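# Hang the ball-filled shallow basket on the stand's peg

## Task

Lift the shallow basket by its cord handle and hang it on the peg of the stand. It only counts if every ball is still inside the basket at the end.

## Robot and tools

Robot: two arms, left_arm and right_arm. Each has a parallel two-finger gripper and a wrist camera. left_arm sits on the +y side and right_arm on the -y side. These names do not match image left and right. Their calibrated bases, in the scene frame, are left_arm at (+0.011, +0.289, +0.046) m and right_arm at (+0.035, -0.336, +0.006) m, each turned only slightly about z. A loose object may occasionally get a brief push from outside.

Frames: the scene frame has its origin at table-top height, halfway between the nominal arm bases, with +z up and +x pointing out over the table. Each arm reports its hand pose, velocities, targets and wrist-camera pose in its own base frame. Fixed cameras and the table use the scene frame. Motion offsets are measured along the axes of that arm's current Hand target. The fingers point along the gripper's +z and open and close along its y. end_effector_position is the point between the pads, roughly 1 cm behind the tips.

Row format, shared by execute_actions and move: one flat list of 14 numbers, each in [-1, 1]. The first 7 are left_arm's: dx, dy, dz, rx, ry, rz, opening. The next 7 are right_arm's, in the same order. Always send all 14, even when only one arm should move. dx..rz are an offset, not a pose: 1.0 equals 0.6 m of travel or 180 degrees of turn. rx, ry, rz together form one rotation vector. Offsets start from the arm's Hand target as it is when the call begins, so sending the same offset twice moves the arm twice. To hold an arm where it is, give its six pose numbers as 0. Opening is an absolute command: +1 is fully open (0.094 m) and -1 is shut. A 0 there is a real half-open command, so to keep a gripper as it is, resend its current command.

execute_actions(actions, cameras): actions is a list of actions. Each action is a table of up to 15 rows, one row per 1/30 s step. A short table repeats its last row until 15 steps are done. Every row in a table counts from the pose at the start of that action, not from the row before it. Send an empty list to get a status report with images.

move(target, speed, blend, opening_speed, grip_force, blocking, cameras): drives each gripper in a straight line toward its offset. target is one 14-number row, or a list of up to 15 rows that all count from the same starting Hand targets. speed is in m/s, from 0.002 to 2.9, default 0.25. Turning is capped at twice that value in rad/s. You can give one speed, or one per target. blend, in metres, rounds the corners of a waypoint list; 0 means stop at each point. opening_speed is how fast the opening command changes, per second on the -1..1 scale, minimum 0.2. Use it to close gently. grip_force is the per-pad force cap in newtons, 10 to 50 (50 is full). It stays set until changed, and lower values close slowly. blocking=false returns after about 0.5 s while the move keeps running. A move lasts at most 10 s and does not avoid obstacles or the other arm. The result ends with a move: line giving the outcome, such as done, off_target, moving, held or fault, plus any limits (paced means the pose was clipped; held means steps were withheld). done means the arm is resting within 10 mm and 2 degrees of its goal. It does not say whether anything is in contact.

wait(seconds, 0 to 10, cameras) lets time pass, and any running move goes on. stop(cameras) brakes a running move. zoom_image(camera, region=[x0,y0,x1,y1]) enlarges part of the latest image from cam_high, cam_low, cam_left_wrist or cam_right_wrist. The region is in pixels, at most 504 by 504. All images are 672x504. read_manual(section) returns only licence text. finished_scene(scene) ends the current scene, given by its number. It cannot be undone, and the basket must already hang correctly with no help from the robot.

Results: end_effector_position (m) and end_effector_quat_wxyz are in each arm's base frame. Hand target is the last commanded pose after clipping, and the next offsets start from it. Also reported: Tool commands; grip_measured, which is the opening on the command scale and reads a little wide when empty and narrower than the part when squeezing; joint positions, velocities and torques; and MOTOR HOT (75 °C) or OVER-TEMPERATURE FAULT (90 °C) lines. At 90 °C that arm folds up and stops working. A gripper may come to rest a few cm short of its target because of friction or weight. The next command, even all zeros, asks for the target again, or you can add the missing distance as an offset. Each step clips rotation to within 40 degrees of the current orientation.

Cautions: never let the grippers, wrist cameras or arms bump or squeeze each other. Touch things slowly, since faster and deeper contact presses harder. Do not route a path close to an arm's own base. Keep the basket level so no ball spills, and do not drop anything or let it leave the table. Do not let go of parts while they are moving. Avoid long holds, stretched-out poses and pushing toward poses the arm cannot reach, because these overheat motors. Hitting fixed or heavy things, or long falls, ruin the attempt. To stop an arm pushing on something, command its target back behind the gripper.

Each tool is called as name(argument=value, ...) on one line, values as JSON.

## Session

execute_actions(actions=[])

zoom_image(camera="cam_high", region=[270, 190, 480, 310])

zoom_image(camera="cam_low", region=[140, 50, 440, 300])

Scene clock: 0.00 s.
left_arm: end_effector_position=(+0.4019, -0.0131, +0.1215) grip_measured=+1.000 end_effector_quat_wxyz=(+0.612, -0.001, +0.789, +0.045) | right_arm: end_effector_position=(+0.4034, -0.0010, +0.1068) grip_measured=+1.000 end_effector_quat_wxyz=(+0.600, +0.059, +0.796, -0.046)
Joint positions: left_arm=[-0.119 1.516 0.369 0.894 -0.187 0.023 0.094] | right_arm=[0.103 1.574 0.376 0.911 0.243 0.068 0.094]
Joint velocities: within noise
Joint torques (N m): no reading
Heat: left arm: 25 °C; right arm: 27 °C.
Hand target: left_arm +0.4035, -0.0132, +0.1268; +0.618, -0.002, +0.785, +0.045 | right_arm +0.4057, -0.0010, +0.1134; +0.608, +0.060, +0.791, -0.045
Tool commands: left_gripper/opening=+1.0 right_gripper/opening=+1.0
camera_calibration:
cam_left_wrist: T_world_to_cam=[[0.0487907, -0.996892, 0.0618494, -0.044447], [-0.743389, -0.0776008, -0.664343, 0.384105], [0.667078, -0.0135644, -0.744865, -0.0756651], [0, 0, 0, 1]] pos_world=[0.338183, -0.0155284, 0.201566]
cam_right_wrist: T_world_to_cam=[[-0.181488, -0.978159, 0.101325, 0.0578557], [-0.764996, 0.0756862, -0.639572, 0.381447], [0.617934, -0.193588, -0.762024, -0.0659308], [0, 0, 0, 1]] pos_world=[0.343046, 0.0149584, 0.18786]

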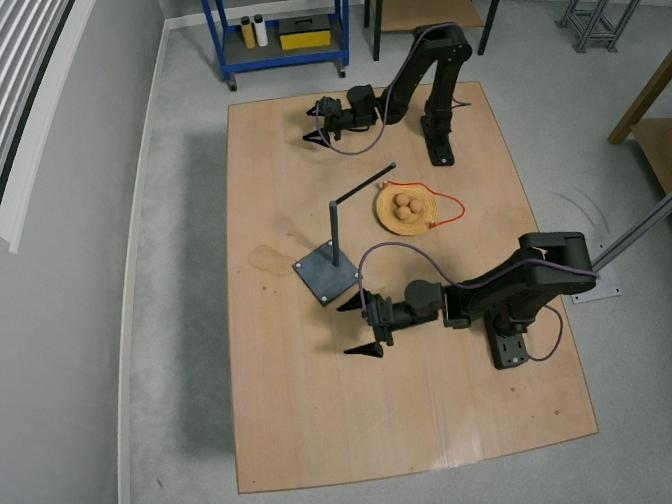

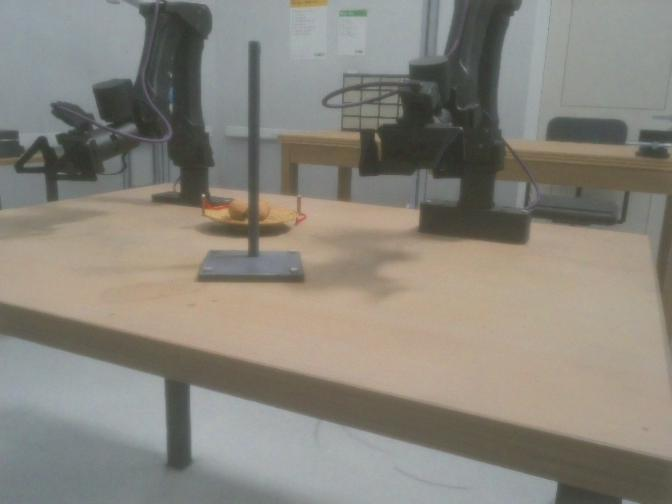

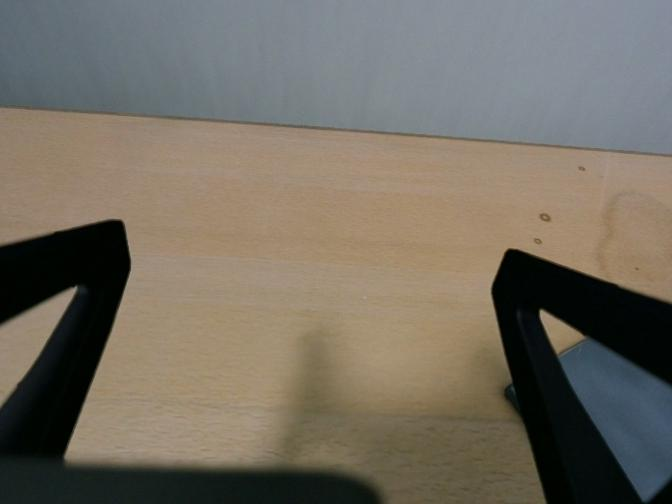

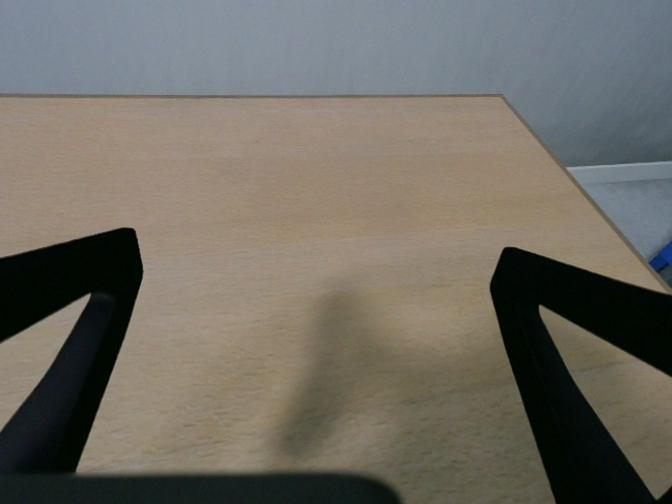

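Scaled by 2.400 from the camera's 672x504 image, which has a finer 960x720 frame.

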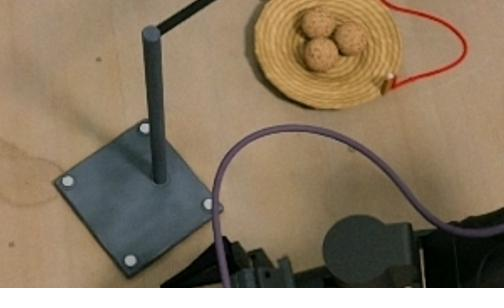

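Scaled by 1.680 from the camera's 672x504 image, which has a finer 960x720 frame.

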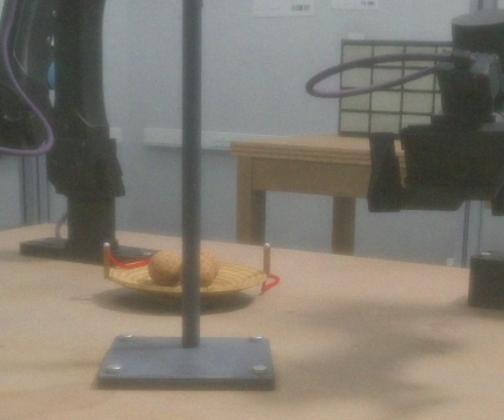

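move(target=[[-0.044,-0.036,-0.328,0.118,0.187,0.132,0,-0.043,-0.184,-0.119,0.1,0,0.027,0],[0.051,-0.653,-0.642,0.235,0.373,0.264,0,-0.087,-0.368,-0.238,0.203,0,0.054,0]], speed=0.3, blend=[0.03,0], cameras=["cam_high","cam_low","cam_left_wrist"])

Scene clock: 5.00 s.
left_arm: end_effector_position=(+0.0445, -0.4264, +0.1537) grip_measured=+0.003 end_effector_quat_wxyz=(+0.014, +0.470, +0.882, -0.020) | right_arm: end_effector_position=(+0.2471, -0.1998, +0.1820) grip_measured=+0.001 end_effector_quat_wxyz=(+0.544, +0.317, +0.739, -0.239)
Joint positions: left_arm=[-1.47 2.196 2.243 -1.568 -0.001 -0.49 0.047] | right_arm=[-0.524 0.793 0.352 0.132 0.282 0.08 0.047]
Joint torques (N m): left_arm=[0.29 -11.59 7.25 0.42 0.05 0.03] | right_arm=[-0.38 -1.83 10.8 2.28 -0.06 -0.02]
Heat: left arm: 27 °C; right arm: 28 °C.
Hand target: left_arm +0.0456, -0.4297, +0.1605; +0.000, +0.471, +0.882, +0.000 | right_arm +0.2494, -0.2007, +0.2002; +0.560, +0.313, +0.729, -0.240
Off the commanded pose: left_arm 0.008 m, 3 deg | right_arm 0.018 m, 2 deg.
joint sent to its limit (left arm) — joint 4 (wrist pitch), lower limit. The joint targets are off in orientation, not in position.
move: off_target (left_arm, right_arm)
camera_calibration:
cam_left_wrist: T_world_to_cam=[[-0.753837, -0.653574, 0.0676097, -0.259757], [-0.530071, 0.665719, 0.525207, 0.232476], [-0.388271, 0.360083, -0.848284, 0.403315], [0, 0, 0, 1]] pos_world=[0.0840098, -0.469761, 0.23759]
Images, in order (width x height): cam_high 672x504, cam_low 672x504, cam_left_wrist 672x504.

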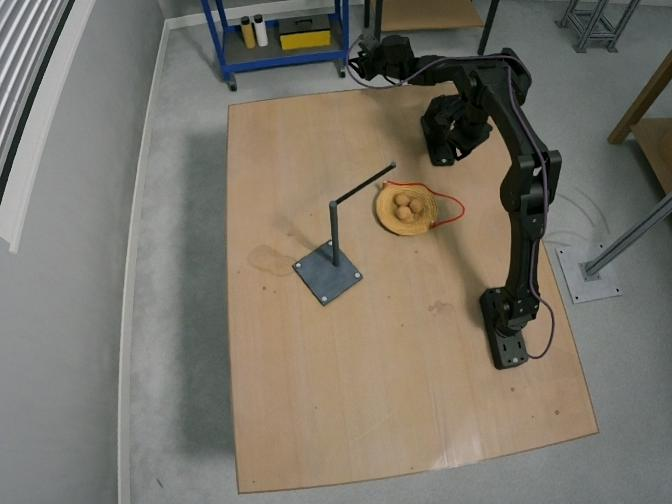

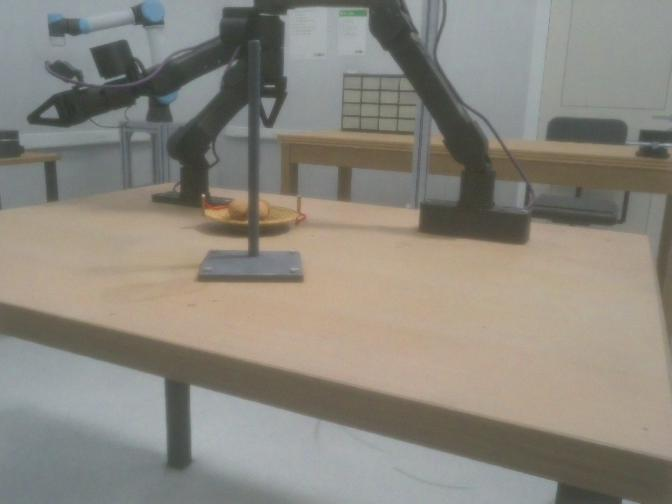

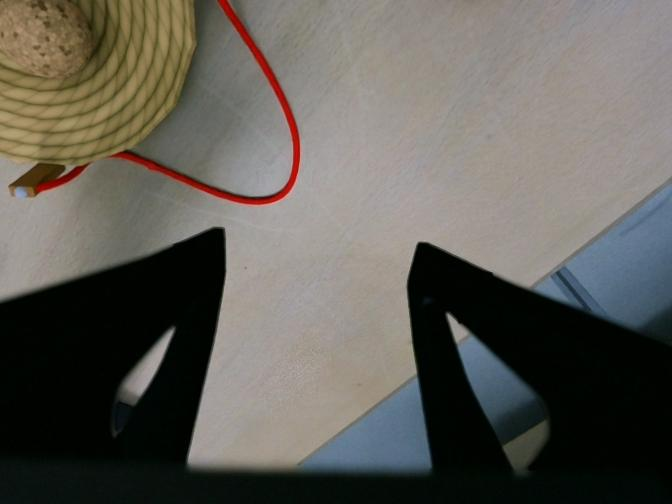

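move(target=[0.029,0.02,0.2425,0,0,0,0,0,0,0,0,0,0,0], speed=0.2, cameras=["cam_low","cam_left_wrist"])

Scene clock: 6.93 s.
left_arm: end_effector_position=(+0.0432, -0.4107, +0.0153) grip_measured=+0.003 end_effector_quat_wxyz=(-0.001, +0.471, +0.882, +0.001) | right_arm: end_effector_position=(+0.2470, -0.1997, +0.1819) grip_measured=+0.001 end_effector_quat_wxyz=(+0.544, +0.317, +0.739, -0.239)
Joint positions: left_arm=[-1.468 2.181 1.663 -1.056 0 -0.487 0.047] | right_arm=[-0.524 0.793 0.352 0.131 0.282 0.08 0.047]
Joint torques (N m): left_arm=[0.7 -12.41 3.82 0.52 0.05 0.06] | right_arm=[-0.38 -1.81 10.8 2.3 -0.05 -0.02]
Heat: left arm: 27 °C; right arm: 29 °C.
Hand target: left_arm +0.0456, -0.4088, +0.0151; +0.000, +0.471, +0.882, -0.001 | right_arm +0.2494, -0.2007, +0.2002; +0.560, +0.313, +0.729, -0.240
Off the commanded pose: left_arm 0.003 m, 0 deg | right_arm 0.018 m, 2 deg.
move: off_target (right_arm)
camera_calibration:
cam_left_wrist: T_world_to_cam=[[-0.755032, -0.654579, 0.0381121, -0.241011], [-0.525311, 0.638665, 0.562277, 0.282123], [-0.392396, 0.404517, -0.82607, 0.297849], [0, 0, 0, 1]] pos_world=[0.0831063, -0.458428, 0.0965983]
Images, in order (width x height): cam_low 672x504, cam_left_wrist 672x504.

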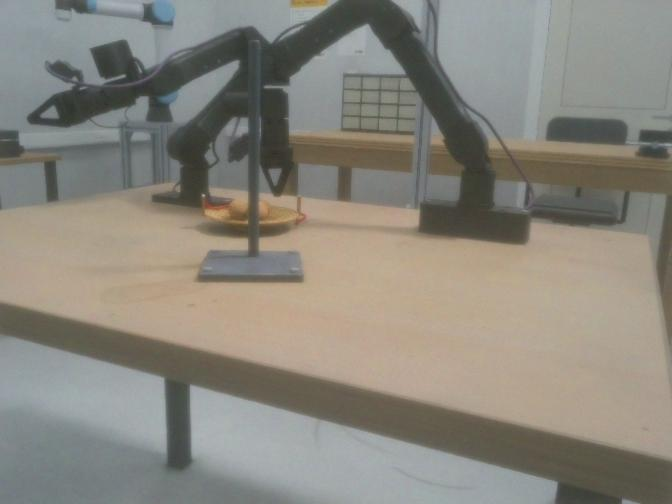

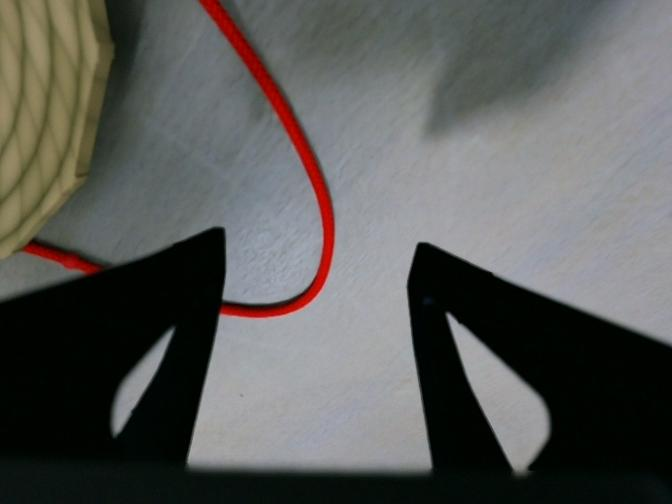

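move(target=[0.009,0,0.08,0,0,0,-0.3,0,0,0,0,0,0,0], speed=0.1, cameras=["cam_left_wrist"])

Scene clock: 8.37 s.
left_arm: end_effector_position=(+0.0429, -0.4076, -0.0259) grip_measured=-0.297 end_effector_quat_wxyz=(+0.004, +0.471, +0.882, -0.005) | right_arm: end_effector_position=(+0.2470, -0.1997, +0.1819) grip_measured=+0.001 end_effector_quat_wxyz=(+0.544, +0.317, +0.739, -0.239)
Joint positions: left_arm=[-1.468 2.211 1.538 -0.885 0 -0.487 0.033] | right_arm=[-0.524 0.793 0.352 0.131 0.282 0.08 0.047]
Joint torques (N m): left_arm=[0.12 -10.8 3.81 0.55 0.05 -0.01] | right_arm=[-0.38 -1.83 10.8 2.3 -0.04 -0.02]
Heat: left arm: 27 °C; right arm: 29 °C.
Hand target: left_arm +0.0426, -0.4042, -0.0330; +0.000, +0.471, +0.882, +0.000 | right_arm +0.2494, -0.2007, +0.2002; +0.560, +0.313, +0.729, -0.240
Off the commanded pose: left_arm 0.008 m, 1 deg | right_arm 0.018 m, 2 deg.
move: off_target (right_arm)
camera_calibration:
cam_left_wrist: T_world_to_cam=[[-0.755104, -0.653894, 0.0473446, -0.2371], [-0.526187, 0.64754, 0.551198, 0.306552], [-0.391082, 0.391299, -0.83303, 0.256823], [0, 0, 0, 1]] pos_world=[0.0827073, -0.454037, 0.0561958]
Images, in order (width x height): cam_left_wrist 672x504.

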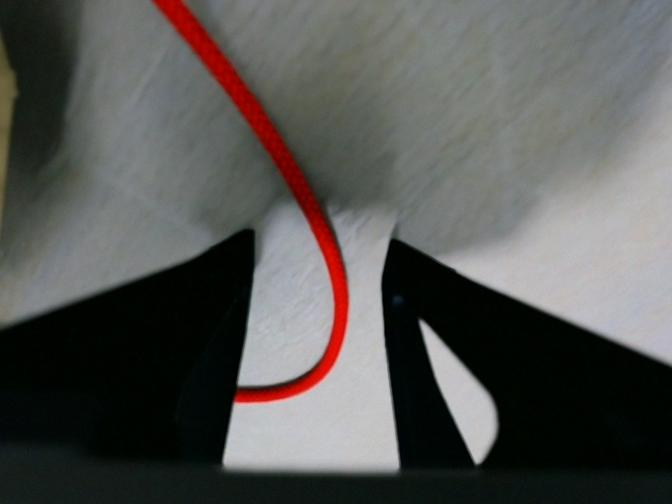

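move(target=[[0,0,0.022,0,0,0,-0.3,0,0,0,0,0,0,0],[0,0,0.022,0,0,0,-1,0,0,0,0,0,0,0]], speed=0.03, opening_speed=1, cameras=["cam_left_wrist"])

zoom_image(camera="cam_left_wrist", region=[270, 180, 390, 300])

Scene clock: 10.10 s.
left_arm: end_effector_position=(+0.0445, -0.4093, -0.0274) grip_measured=-0.967 end_effector_quat_wxyz=(+0.009, +0.471, +0.882, -0.008) | right_arm: end_effector_position=(+0.2470, -0.1997, +0.1819) grip_measured=+0.001 end_effector_quat_wxyz=(+0.544, +0.317, +0.739, -0.239)
Joint positions: left_arm=[-1.467 2.211 1.532 -0.868 -0.006 -0.487 0.002] | right_arm=[-0.524 0.793 0.352 0.131 0.282 0.08 0.047]
Joint torques (N m): left_arm=[0.05 -9.17 2.86 0.87 0.09 -0.01] | right_arm=[-0.39 -1.83 10.8 2.29 -0.04 -0.02]
Heat: left arm: 27 °C; right arm: 30 °C.
Hand target: left_arm +0.0427, -0.4043, -0.0462; +0.000, +0.470, +0.882, +0.000 | right_arm +0.2494, -0.2007, +0.2002; +0.560, +0.313, +0.729, -0.240
Off the commanded pose: left_arm 0.020 m, 1 deg | right_arm 0.018 m, 2 deg.
move: off_target (left_arm, right_arm); target 2's new opening was sent with left_arm's hand 0.020 m and 2 deg from that target
camera_calibration:
cam_left_wrist: T_world_to_cam=[[-0.754628, -0.654331, 0.048863, -0.237149], [-0.530481, 0.652229, 0.541467, 0.311143], [-0.386169, 0.382686, -0.839301, 0.253038], [0, 0, 0, 1]] pos_world=[0.0838111, -0.454944, 0.0554895]
Images, in order (width x height): cam_left_wrist 672x504.

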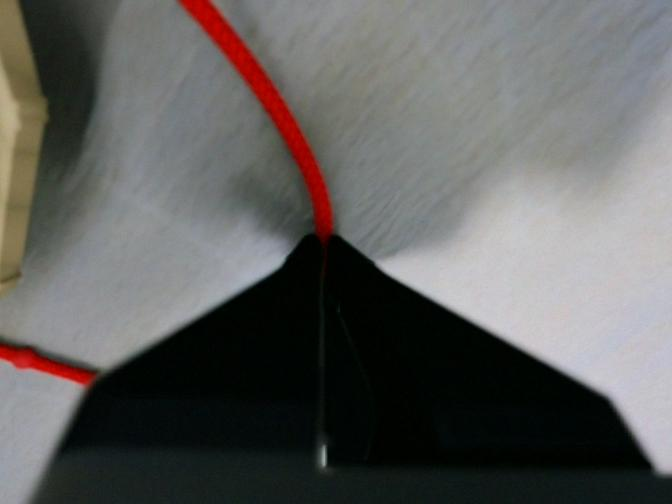

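Scaled by 4.200 from the camera's 672x504 image, which has a finer 960x720 frame.

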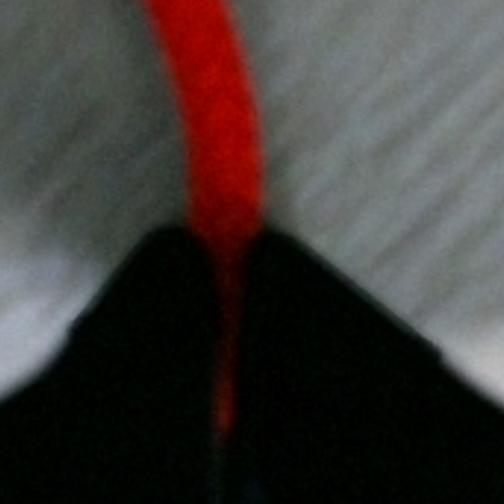

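move(target=[[-0.012,0.042,-0.15,0,0,0,-1,0,0,0,0,0,0,0],[-0.04,0.134,-0.283,0,0,0,-1,0,0,0,0,0,0,0],[-0.065,0.18,-0.37,0,0,0,-1,0,0,0,0,0,0,0]], speed=0.1, blend=[0.03,0.03,0], cameras=["cam_high","cam_low","cam_left_wrist"])

zoom_image(camera="cam_low", region=[150, 50, 400, 250])

zoom_image(camera="cam_high", region=[300, 120, 500, 300])

Scene clock: 13.53 s.
left_arm: end_effector_position=(+0.1528, -0.3735, +0.1605) grip_measured=-0.970 end_effector_quat_wxyz=(+0.009, +0.468, +0.883, -0.007) | right_arm: end_effector_position=(+0.2470, -0.1997, +0.1819) grip_measured=+0.001 end_effector_quat_wxyz=(+0.544, +0.317, +0.739, -0.239)
Joint positions: left_arm=[-1.185 2.105 2.125 -1.569 0 -0.21 0.001] | right_arm=[-0.524 0.793 0.352 0.131 0.282 0.08 0.047]
Joint torques (N m): left_arm=[0.17 -12.55 7.31 0.36 0.05 0.06] | right_arm=[-0.39 -1.83 10.8 2.3 -0.05 -0.02]
Heat: left arm: 27 °C; right arm: 31 °C.
Hand target: left_arm +0.1543, -0.3763, +0.1757; +0.000, +0.471, +0.882, +0.000 | right_arm +0.2494, -0.2007, +0.2002; +0.560, +0.313, +0.729, -0.240
Off the commanded pose: left_arm 0.016 m, 1 deg | right_arm 0.018 m, 2 deg.
joint sent to its limit (left arm) — joint 4 (wrist pitch), lower limit. The joint targets are off in orientation, not in position.
move: off_target (left_arm, right_arm)
camera_calibration:
cam_left_wrist: T_world_to_cam=[[-0.750915, -0.658713, 0.0471566, -0.143096], [-0.534575, 0.64822, 0.542254, 0.242516], [-0.387758, 0.381978, -0.83889, 0.43873], [0, 0, 0, 1]] pos_world=[0.192311, -0.419048, 0.243289]
Images, in order (width x height): cam_high 672x504, cam_low 672x504, cam_left_wrist 672x504.

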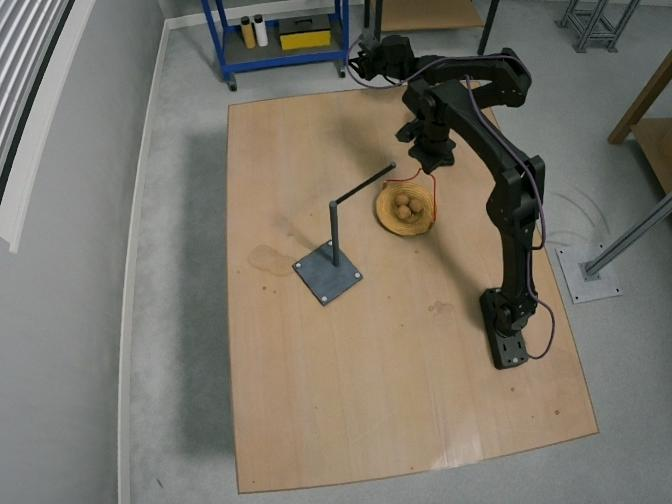

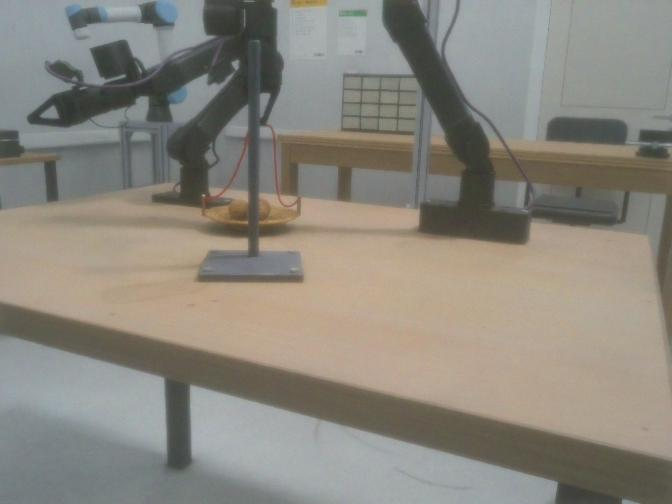

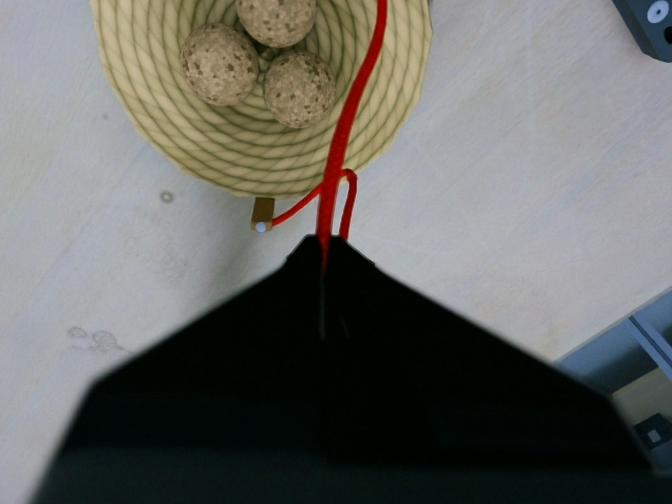

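Scaled by 2.016 from the camera's 672x504 image, which has a finer 960x720 frame.

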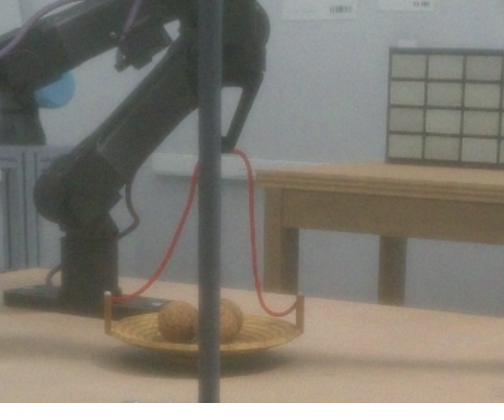

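Scaled by 2.520 from the camera's 672x504 image, which has a finer 960x720 frame.

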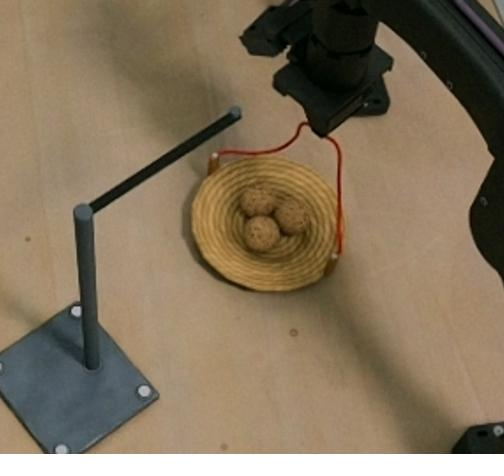

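move(target=[-0.026,0.045,-0.125,0,0,0,-1,0,0,0,0,0,0,0], speed=0.08, cameras=["cam_high","cam_low","cam_left_wrist"])

zoom_image(camera="cam_low", region=[150, 50, 400, 250])

zoom_image(camera="cam_high", region=[300, 120, 500, 300])

Scene clock: 15.27 s.
left_arm: end_effector_position=(+0.1849, -0.3759, +0.2286) grip_measured=-0.970 end_effector_quat_wxyz=(+0.096, +0.465, +0.877, -0.070) | right_arm: end_effector_position=(+0.2470, -0.1997, +0.1819) grip_measured=+0.001 end_effector_quat_wxyz=(+0.544, +0.317, +0.739, -0.239)
Joint positions: left_arm=[-1.116 2.026 2.265 -1.571 0 -0.14 0.001] | right_arm=[-0.524 0.793 0.352 0.131 0.282 0.08 0.047]
Joint torques (N m): left_arm=[0.39 -13.07 7.06 0.84 0.05 0.06] | right_arm=[-0.38 -1.83 10.77 2.3 -0.04 -0.03]
Heat: left arm: 27 °C; right arm: 31 °C.
Hand target: left_arm +0.1854, -0.3743, +0.2506; +0.000, +0.471, +0.882, -0.001 | right_arm +0.2494, -0.2007, +0.2002; +0.560, +0.313, +0.729, -0.240
Off the commanded pose: left_arm 0.022 m, 14 deg | right_arm 0.018 m, 2 deg.
joint sent to its limit (left arm) — joint 4 (wrist pitch), lower limit. The joint targets are off in orientation, not in position.
move: off_target (left_arm, right_arm)
camera_calibration:
cam_left_wrist: T_world_to_cam=[[-0.758703, -0.643598, 0.10075, -0.128902], [-0.577123, 0.735801, 0.354296, 0.308074], [-0.302156, 0.21066, -0.92969, 0.449688], [0, 0, 0, 1]] pos_world=[0.215874, -0.404374, 0.321908]
Images, in order (width x height): cam_high 672x504, cam_low 672x504, cam_left_wrist 672x504.

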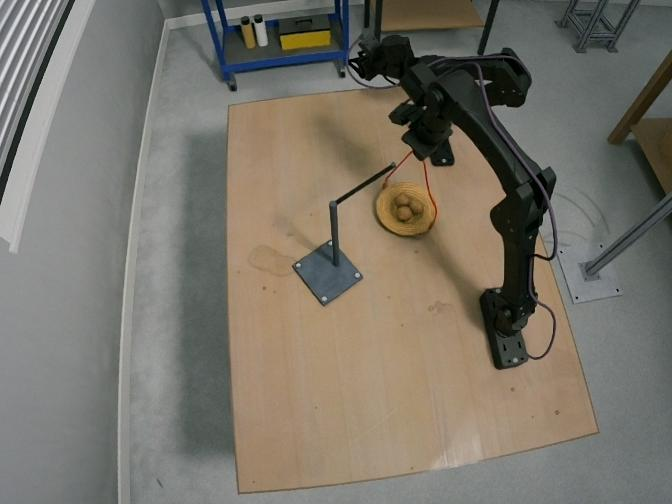

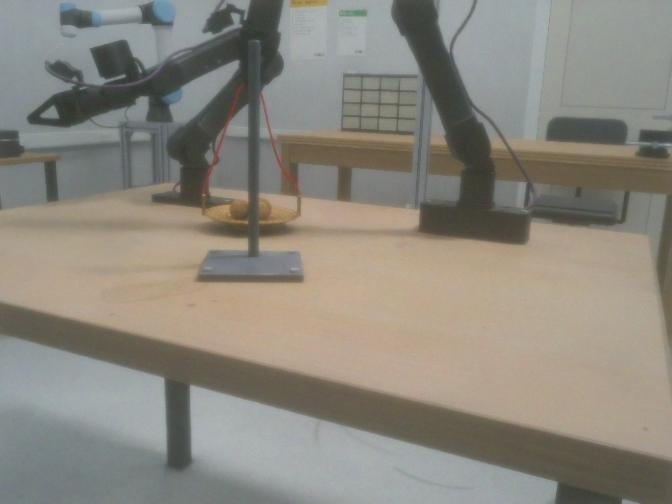

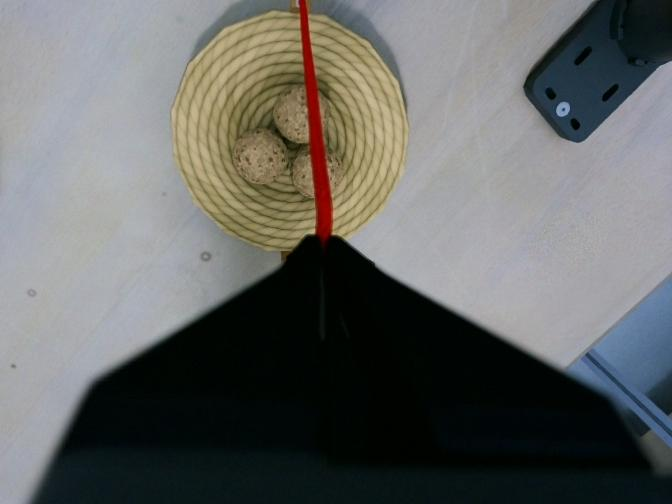

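Scaled by 2.016 from the camera's 672x504 image, which has a finer 960x720 frame.

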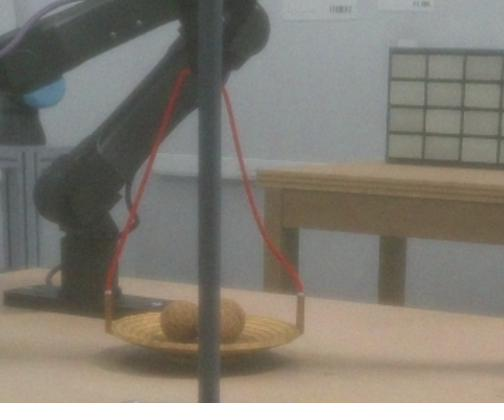

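Scaled by 2.520 from the camera's 672x504 image, which has a finer 960x720 frame.

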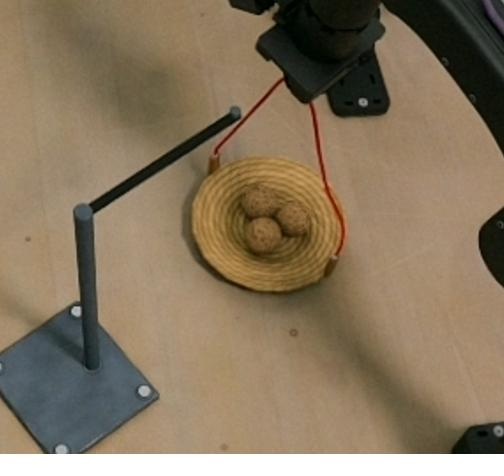

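move(target=[-0.004,0.005,-0.133,0.005,-0.138,0.021,-1,0,0,0,0,0,0,0], speed=0.06, cameras=["cam_high","cam_low","cam_left_wrist"])

zoom_image(camera="cam_low", region=[150, 50, 400, 250])

zoom_image(camera="cam_high", region=[300, 120, 500, 300])

Scene clock: 17.37 s.
left_arm: end_effector_position=(+0.1894, -0.3779, +0.3020) grip_measured=-0.971 end_effector_quat_wxyz=(+0.192, +0.485, +0.845, -0.119) | right_arm: end_effector_position=(+0.2470, -0.1997, +0.1819) grip_measured=+0.001 end_effector_quat_wxyz=(+0.544, +0.317, +0.739, -0.239)
Joint positions: left_arm=[-1.116 1.965 2.437 -1.586 -0.018 -0.069 0.001] | right_arm=[-0.524 0.793 0.352 0.131 0.282 0.08 0.047]
Joint torques (N m): left_arm=[-0.02 -12.66 7.09 1.42 -0.07 0.07] | right_arm=[-0.39 -1.83 10.78 2.3 -0.04 -0.02]
Heat: left arm: 28 °C; right arm: 32 °C.
Hand target: left_arm +0.1893, -0.3746, +0.3305; +0.186, +0.488, +0.846, -0.109 | right_arm +0.2494, -0.2007, +0.2002; +0.560, +0.313, +0.729, -0.240
Off the commanded pose: left_arm 0.029 m, 1 deg | right_arm 0.018 m, 2 deg.
joint read past its limit (left arm) — joint 4 (wrist pitch), lower limit.
joint sent to its limit (left arm) — joint 4 (wrist pitch), lower limit. The joint targets are off in orientation, not in position.
move: off_target (left_arm, right_arm)
camera_calibration:
cam_left_wrist: T_world_to_cam=[[-0.809811, -0.577193, 0.105137, -0.100738], [-0.5623, 0.814714, 0.141633, 0.377286], [-0.167406, 0.0555779, -0.98432, 0.45216], [0, 0, 0, 1]] pos_world=[0.206264, -0.390656, 0.402225]
Images, in order (width x height): cam_high 672x504, cam_low 672x504, cam_left_wrist 672x504.

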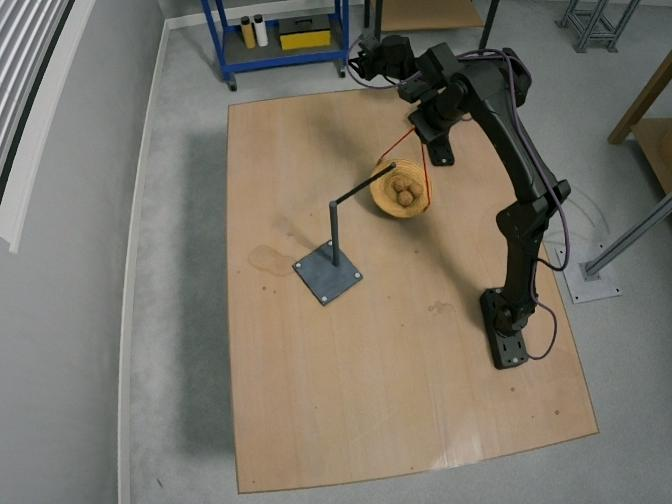

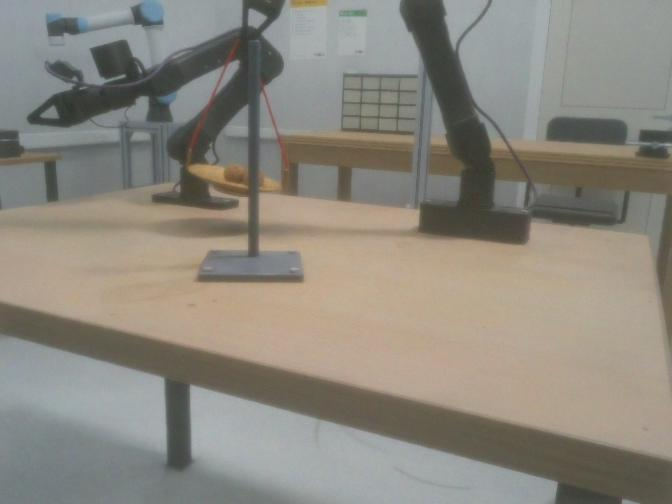

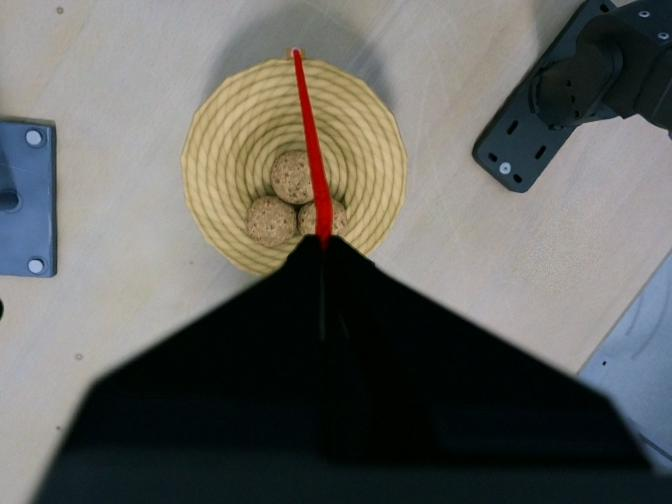

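Scaled by 2.016 from the camera's 672x504 image, which has a finer 960x720 frame.

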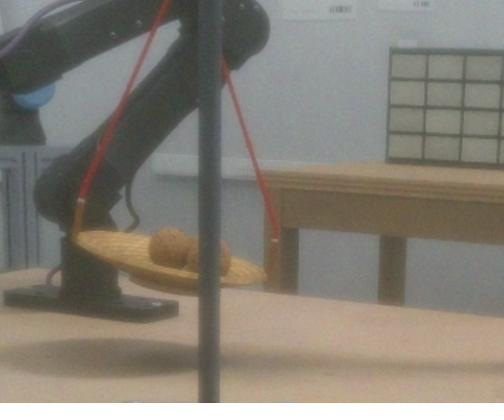

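Scaled by 2.520 from the camera's 672x504 image, which has a finer 960x720 frame.

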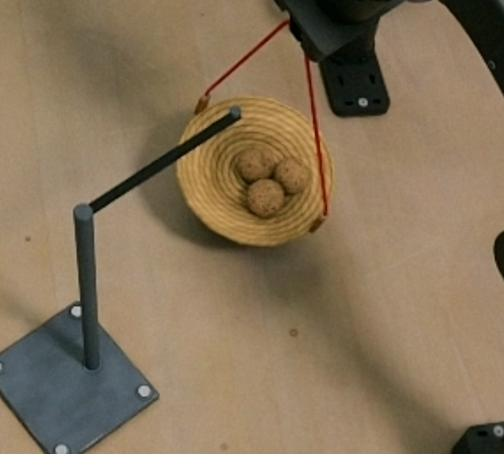

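move(target=[0.035,0.119,-0.027,0,0,0,-1,0,0,0,0,0,0,0], speed=0.06, cameras=["cam_high","cam_low","cam_left_wrist"])

zoom_image(camera="cam_low", region=[150, 0, 400, 200])

zoom_image(camera="cam_high", region=[300, 120, 500, 300])

Scene clock: 19.57 s.
left_arm: end_effector_position=(+0.2428, -0.3211, +0.3219) grip_measured=-0.971 end_effector_quat_wxyz=(+0.215, +0.480, +0.842, -0.118) | right_arm: end_effector_position=(+0.2470, -0.1997, +0.1819) grip_measured=+0.001 end_effector_quat_wxyz=(+0.544, +0.317, +0.739, -0.239)
Joint positions: left_arm=[-0.901 1.879 2.391 -1.59 0.056 0.121 0.001] | right_arm=[-0.524 0.793 0.352 0.131 0.282 0.08 0.047]
Joint torques (N m): left_arm=[0.28 -11.81 3.69 1.53 0.13 0.07] | right_arm=[-0.38 -1.83 10.78 2.3 -0.04 -0.02]
Heat: left arm: 28 °C; right arm: 32 °C.
Hand target: left_arm +0.2383, -0.3165, +0.3363; +0.186, +0.488, +0.846, -0.109 | right_arm +0.2494, -0.2007, +0.2002; +0.560, +0.313, +0.729, -0.240
Off the commanded pose: left_arm 0.016 m, 4 deg | right_arm 0.018 m, 2 deg.
joint read past its limit (left arm) — joint 4 (wrist pitch), lower limit.
joint sent to its limit (left arm) — joint 4 (wrist pitch), lower limit. The joint targets are off in orientation, not in position.
move: off_target (left_arm, right_arm)
camera_calibration:
cam_left_wrist: T_world_to_cam=[[-0.806094, -0.585438, 0.0864553, -0.0243474], [-0.577537, 0.81011, 0.100858, 0.373675], [-0.129084, 0.0313697, -0.991137, 0.462584], [0, 0, 0, 1]] pos_world=[0.255897, -0.331483, 0.422901]
Images, in order (width x height): cam_high 672x504, cam_low 672x504, cam_left_wrist 672x504.

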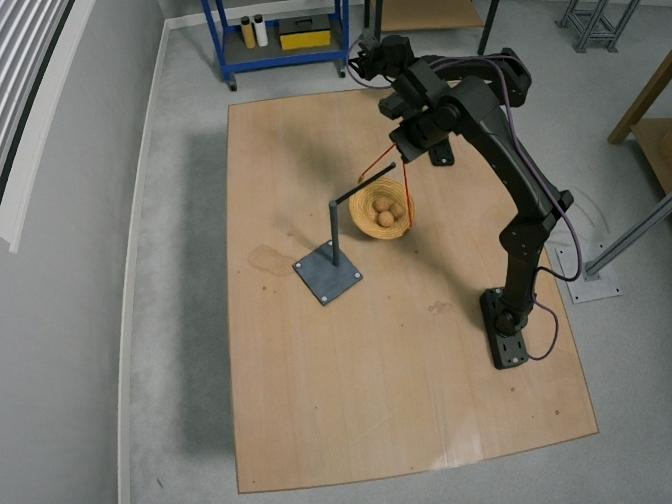

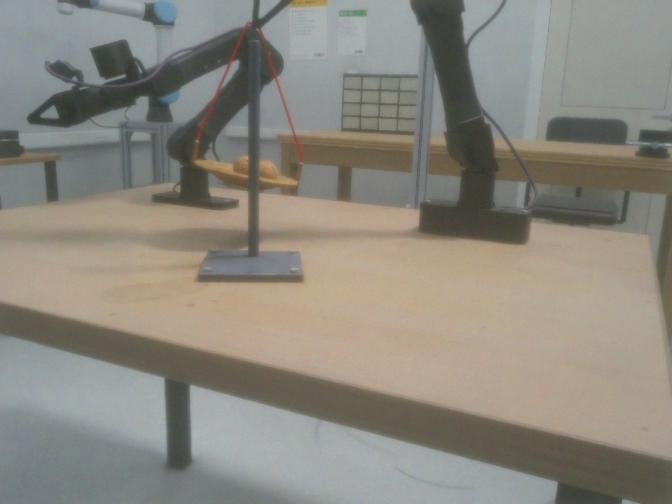

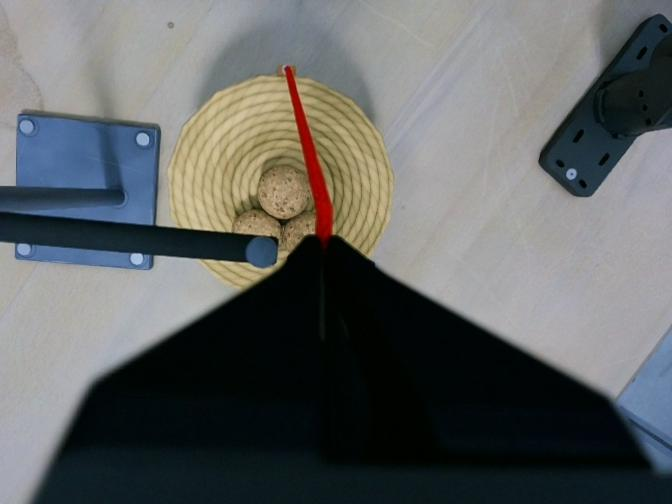

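Scaled by 2.016 from the camera's 672x504 image, which has a finer 960x720 frame.

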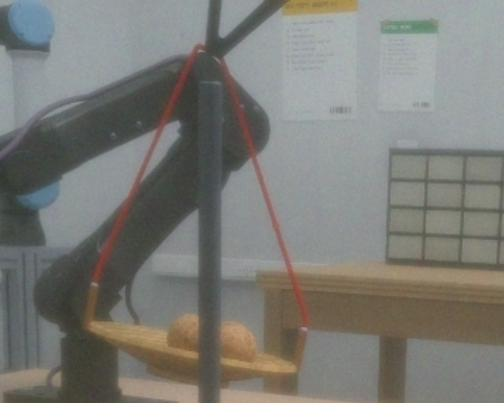

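Scaled by 2.520 from the camera's 672x504 image, which has a finer 960x720 frame.

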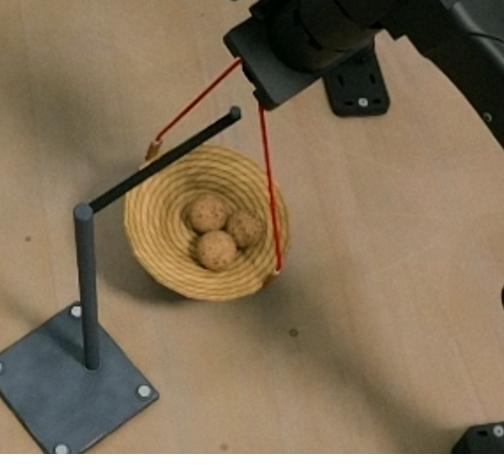

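move(target=[0.013,0.1,-0.006,0,0,0,-1,0,0,0,0,0,0,0], speed=0.06, cameras=["cam_high","cam_low","cam_left_wrist"])

zoom_image(camera="cam_low", region=[150, 0, 400, 200])

zoom_image(camera="cam_high", region=[300, 120, 500, 300])

Scene clock: 21.40 s.
left_arm: end_effector_position=(+0.2891, -0.2800, +0.3230) grip_measured=-0.971 end_effector_quat_wxyz=(+0.224, +0.476, +0.843, -0.114) | right_arm: end_effector_position=(+0.2470, -0.1997, +0.1819) grip_measured=+0.001 end_effector_quat_wxyz=(+0.544, +0.317, +0.739, -0.239)
Joint positions: left_arm=[-0.714 1.879 2.391 -1.59 0.13 0.281 0.001] | right_arm=[-0.524 0.793 0.352 0.131 0.282 0.08 0.047]
Joint torques (N m): left_arm=[0.28 -10.73 4.42 1.53 0.2 0.08] | right_arm=[-0.38 -1.83 10.78 2.3 -0.04 -0.02]
Heat: left arm: 28 °C; right arm: 32 °C.
Hand target: left_arm +0.2860, -0.2790, +0.3361; +0.186, +0.488, +0.846, -0.109 | right_arm +0.2494, -0.2007, +0.2002; +0.560, +0.313, +0.729, -0.240
Off the commanded pose: left_arm 0.014 m, 5 deg | right_arm 0.018 m, 2 deg.
joint read past its limit (left arm) — joint 4 (wrist pitch), lower limit.
joint sent to its limit (left arm) — joint 4 (wrist pitch), lower limit. The joint targets are off in orientation, not in position.
move: off_target (left_arm, right_arm)
camera_calibration:
cam_left_wrist: T_world_to_cam=[[-0.800885, -0.594168, 0.0744896, 0.0368855], [-0.588274, 0.803912, 0.0875118, 0.372623], [-0.11188, 0.0262666, -0.993375, 0.462712], [0, 0, 0, 1]] pos_world=[0.300513, -0.289794, 0.424289]
Images, in order (width x height): cam_high 672x504, cam_low 672x504, cam_left_wrist 672x504.

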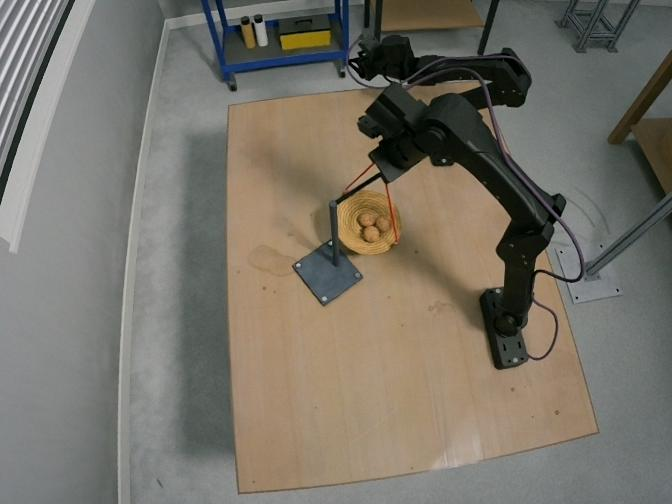

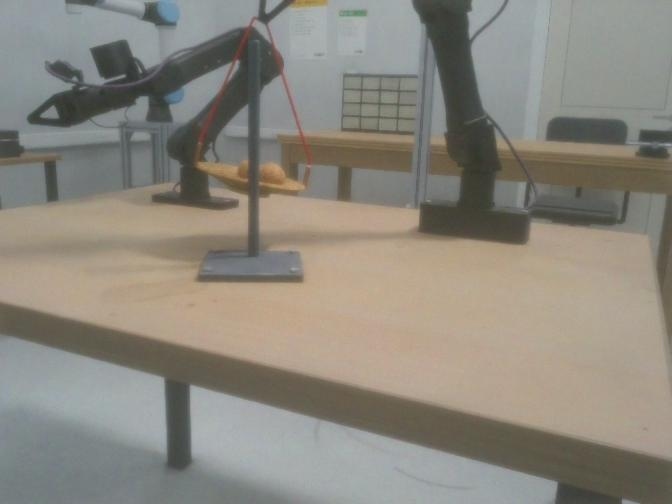

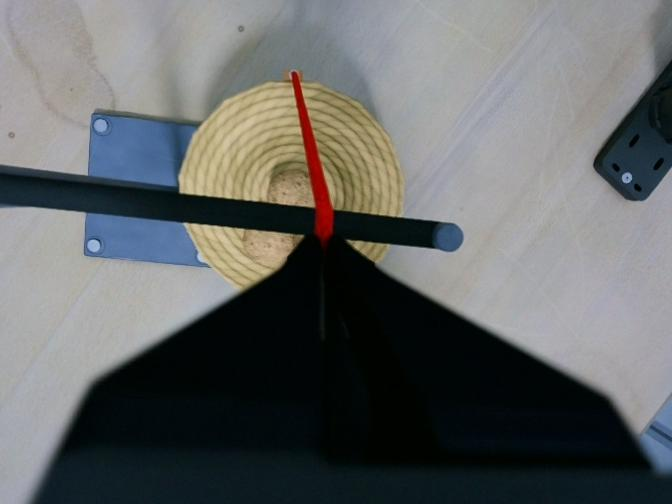

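Scaled by 2.016 from the camera's 672x504 image, which has a finer 960x720 frame.

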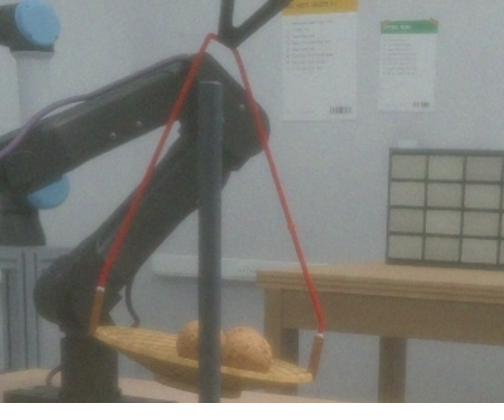

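Scaled by 2.520 from the camera's 672x504 image, which has a finer 960x720 frame.

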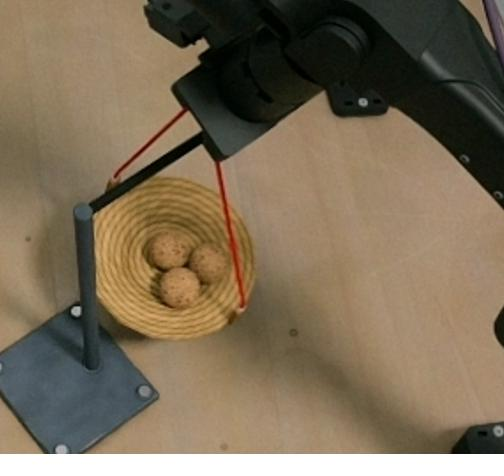

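move(target=[0.0315,0,0.068,0,0,0,-1,0,0,0,0,0,0,0], speed=0.05, cameras=["cam_low","cam_left_wrist"])

zoom_image(camera="cam_low", region=[190, 0, 340, 120])

zoom_image(camera="cam_left_wrist", region=[260, 180, 400, 300])

Scene clock: 23.23 s.
left_arm: end_effector_position=(+0.2872, -0.2785, +0.2849) grip_measured=-0.971 end_effector_quat_wxyz=(+0.174, +0.485, +0.851, -0.102) | right_arm: end_effector_position=(+0.2470, -0.1997, +0.1819) grip_measured=+0.001 end_effector_quat_wxyz=(+0.544, +0.317, +0.739, -0.239)
Joint positions: left_arm=[-0.714 1.879 2.254 -1.561 0.131 0.298 0.001] | right_arm=[-0.524 0.793 0.352 0.131 0.282 0.08 0.047]
Joint torques (N m): left_arm=[0.16 -10.54 3.77 1.39 0.18 0.07] | right_arm=[-0.39 -1.83 10.78 2.3 -0.04 -0.02]
Heat: left arm: 28 °C; right arm: 33 °C.
Hand target: left_arm +0.2859, -0.2790, +0.2911; +0.186, +0.488, +0.846, -0.109 | right_arm +0.2494, -0.2007, +0.2002; +0.560, +0.313, +0.729, -0.240
Off the commanded pose: left_arm 0.006 m, 2 deg | right_arm 0.018 m, 2 deg.
move: off_target (right_arm)
camera_calibration:
cam_left_wrist: T_world_to_cam=[[-0.80324, -0.588606, 0.0913689, 0.0365611], [-0.566069, 0.802052, 0.190472, 0.337446], [-0.185396, 0.101274, -0.977431, 0.462075], [0, 0, 0, 1]] pos_world=[0.306051, -0.295925, 0.384032]
Images, in order (width x height): cam_low 672x504, cam_left_wrist 672x504.

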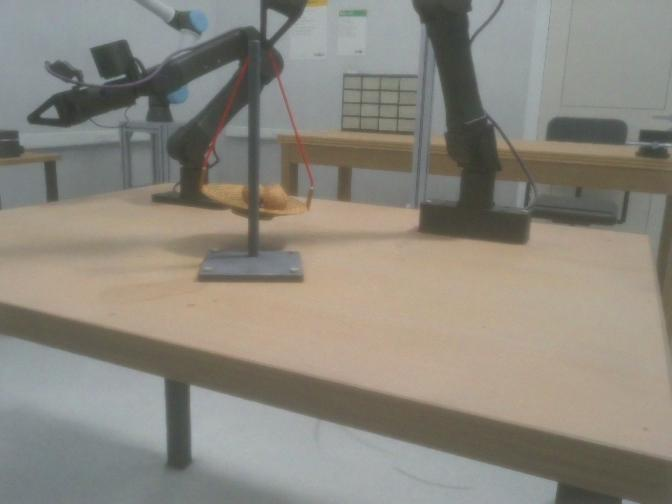

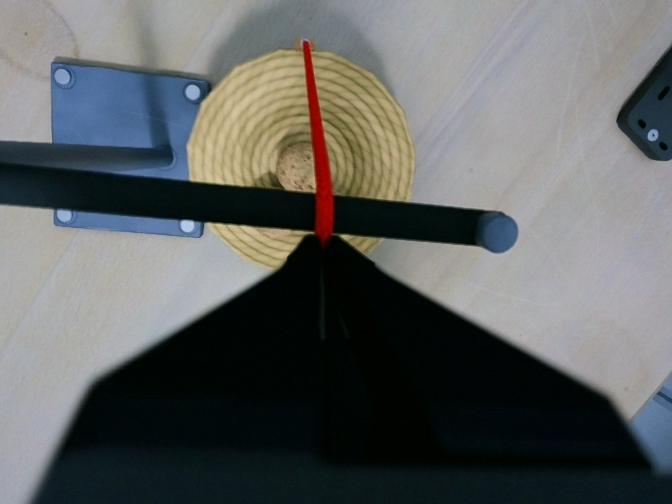

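Scaled by 3.360 from the camera's 672x504 image, which has a finer 960x720 frame.

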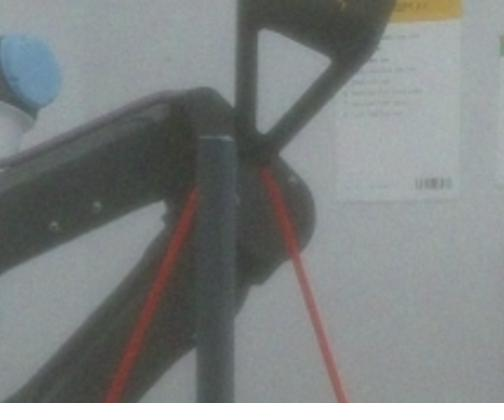

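Scaled by 3.600 from the camera's 672x504 image, which has a finer 960x720 frame.

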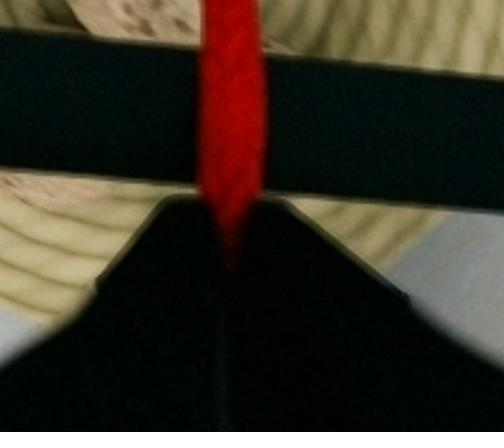

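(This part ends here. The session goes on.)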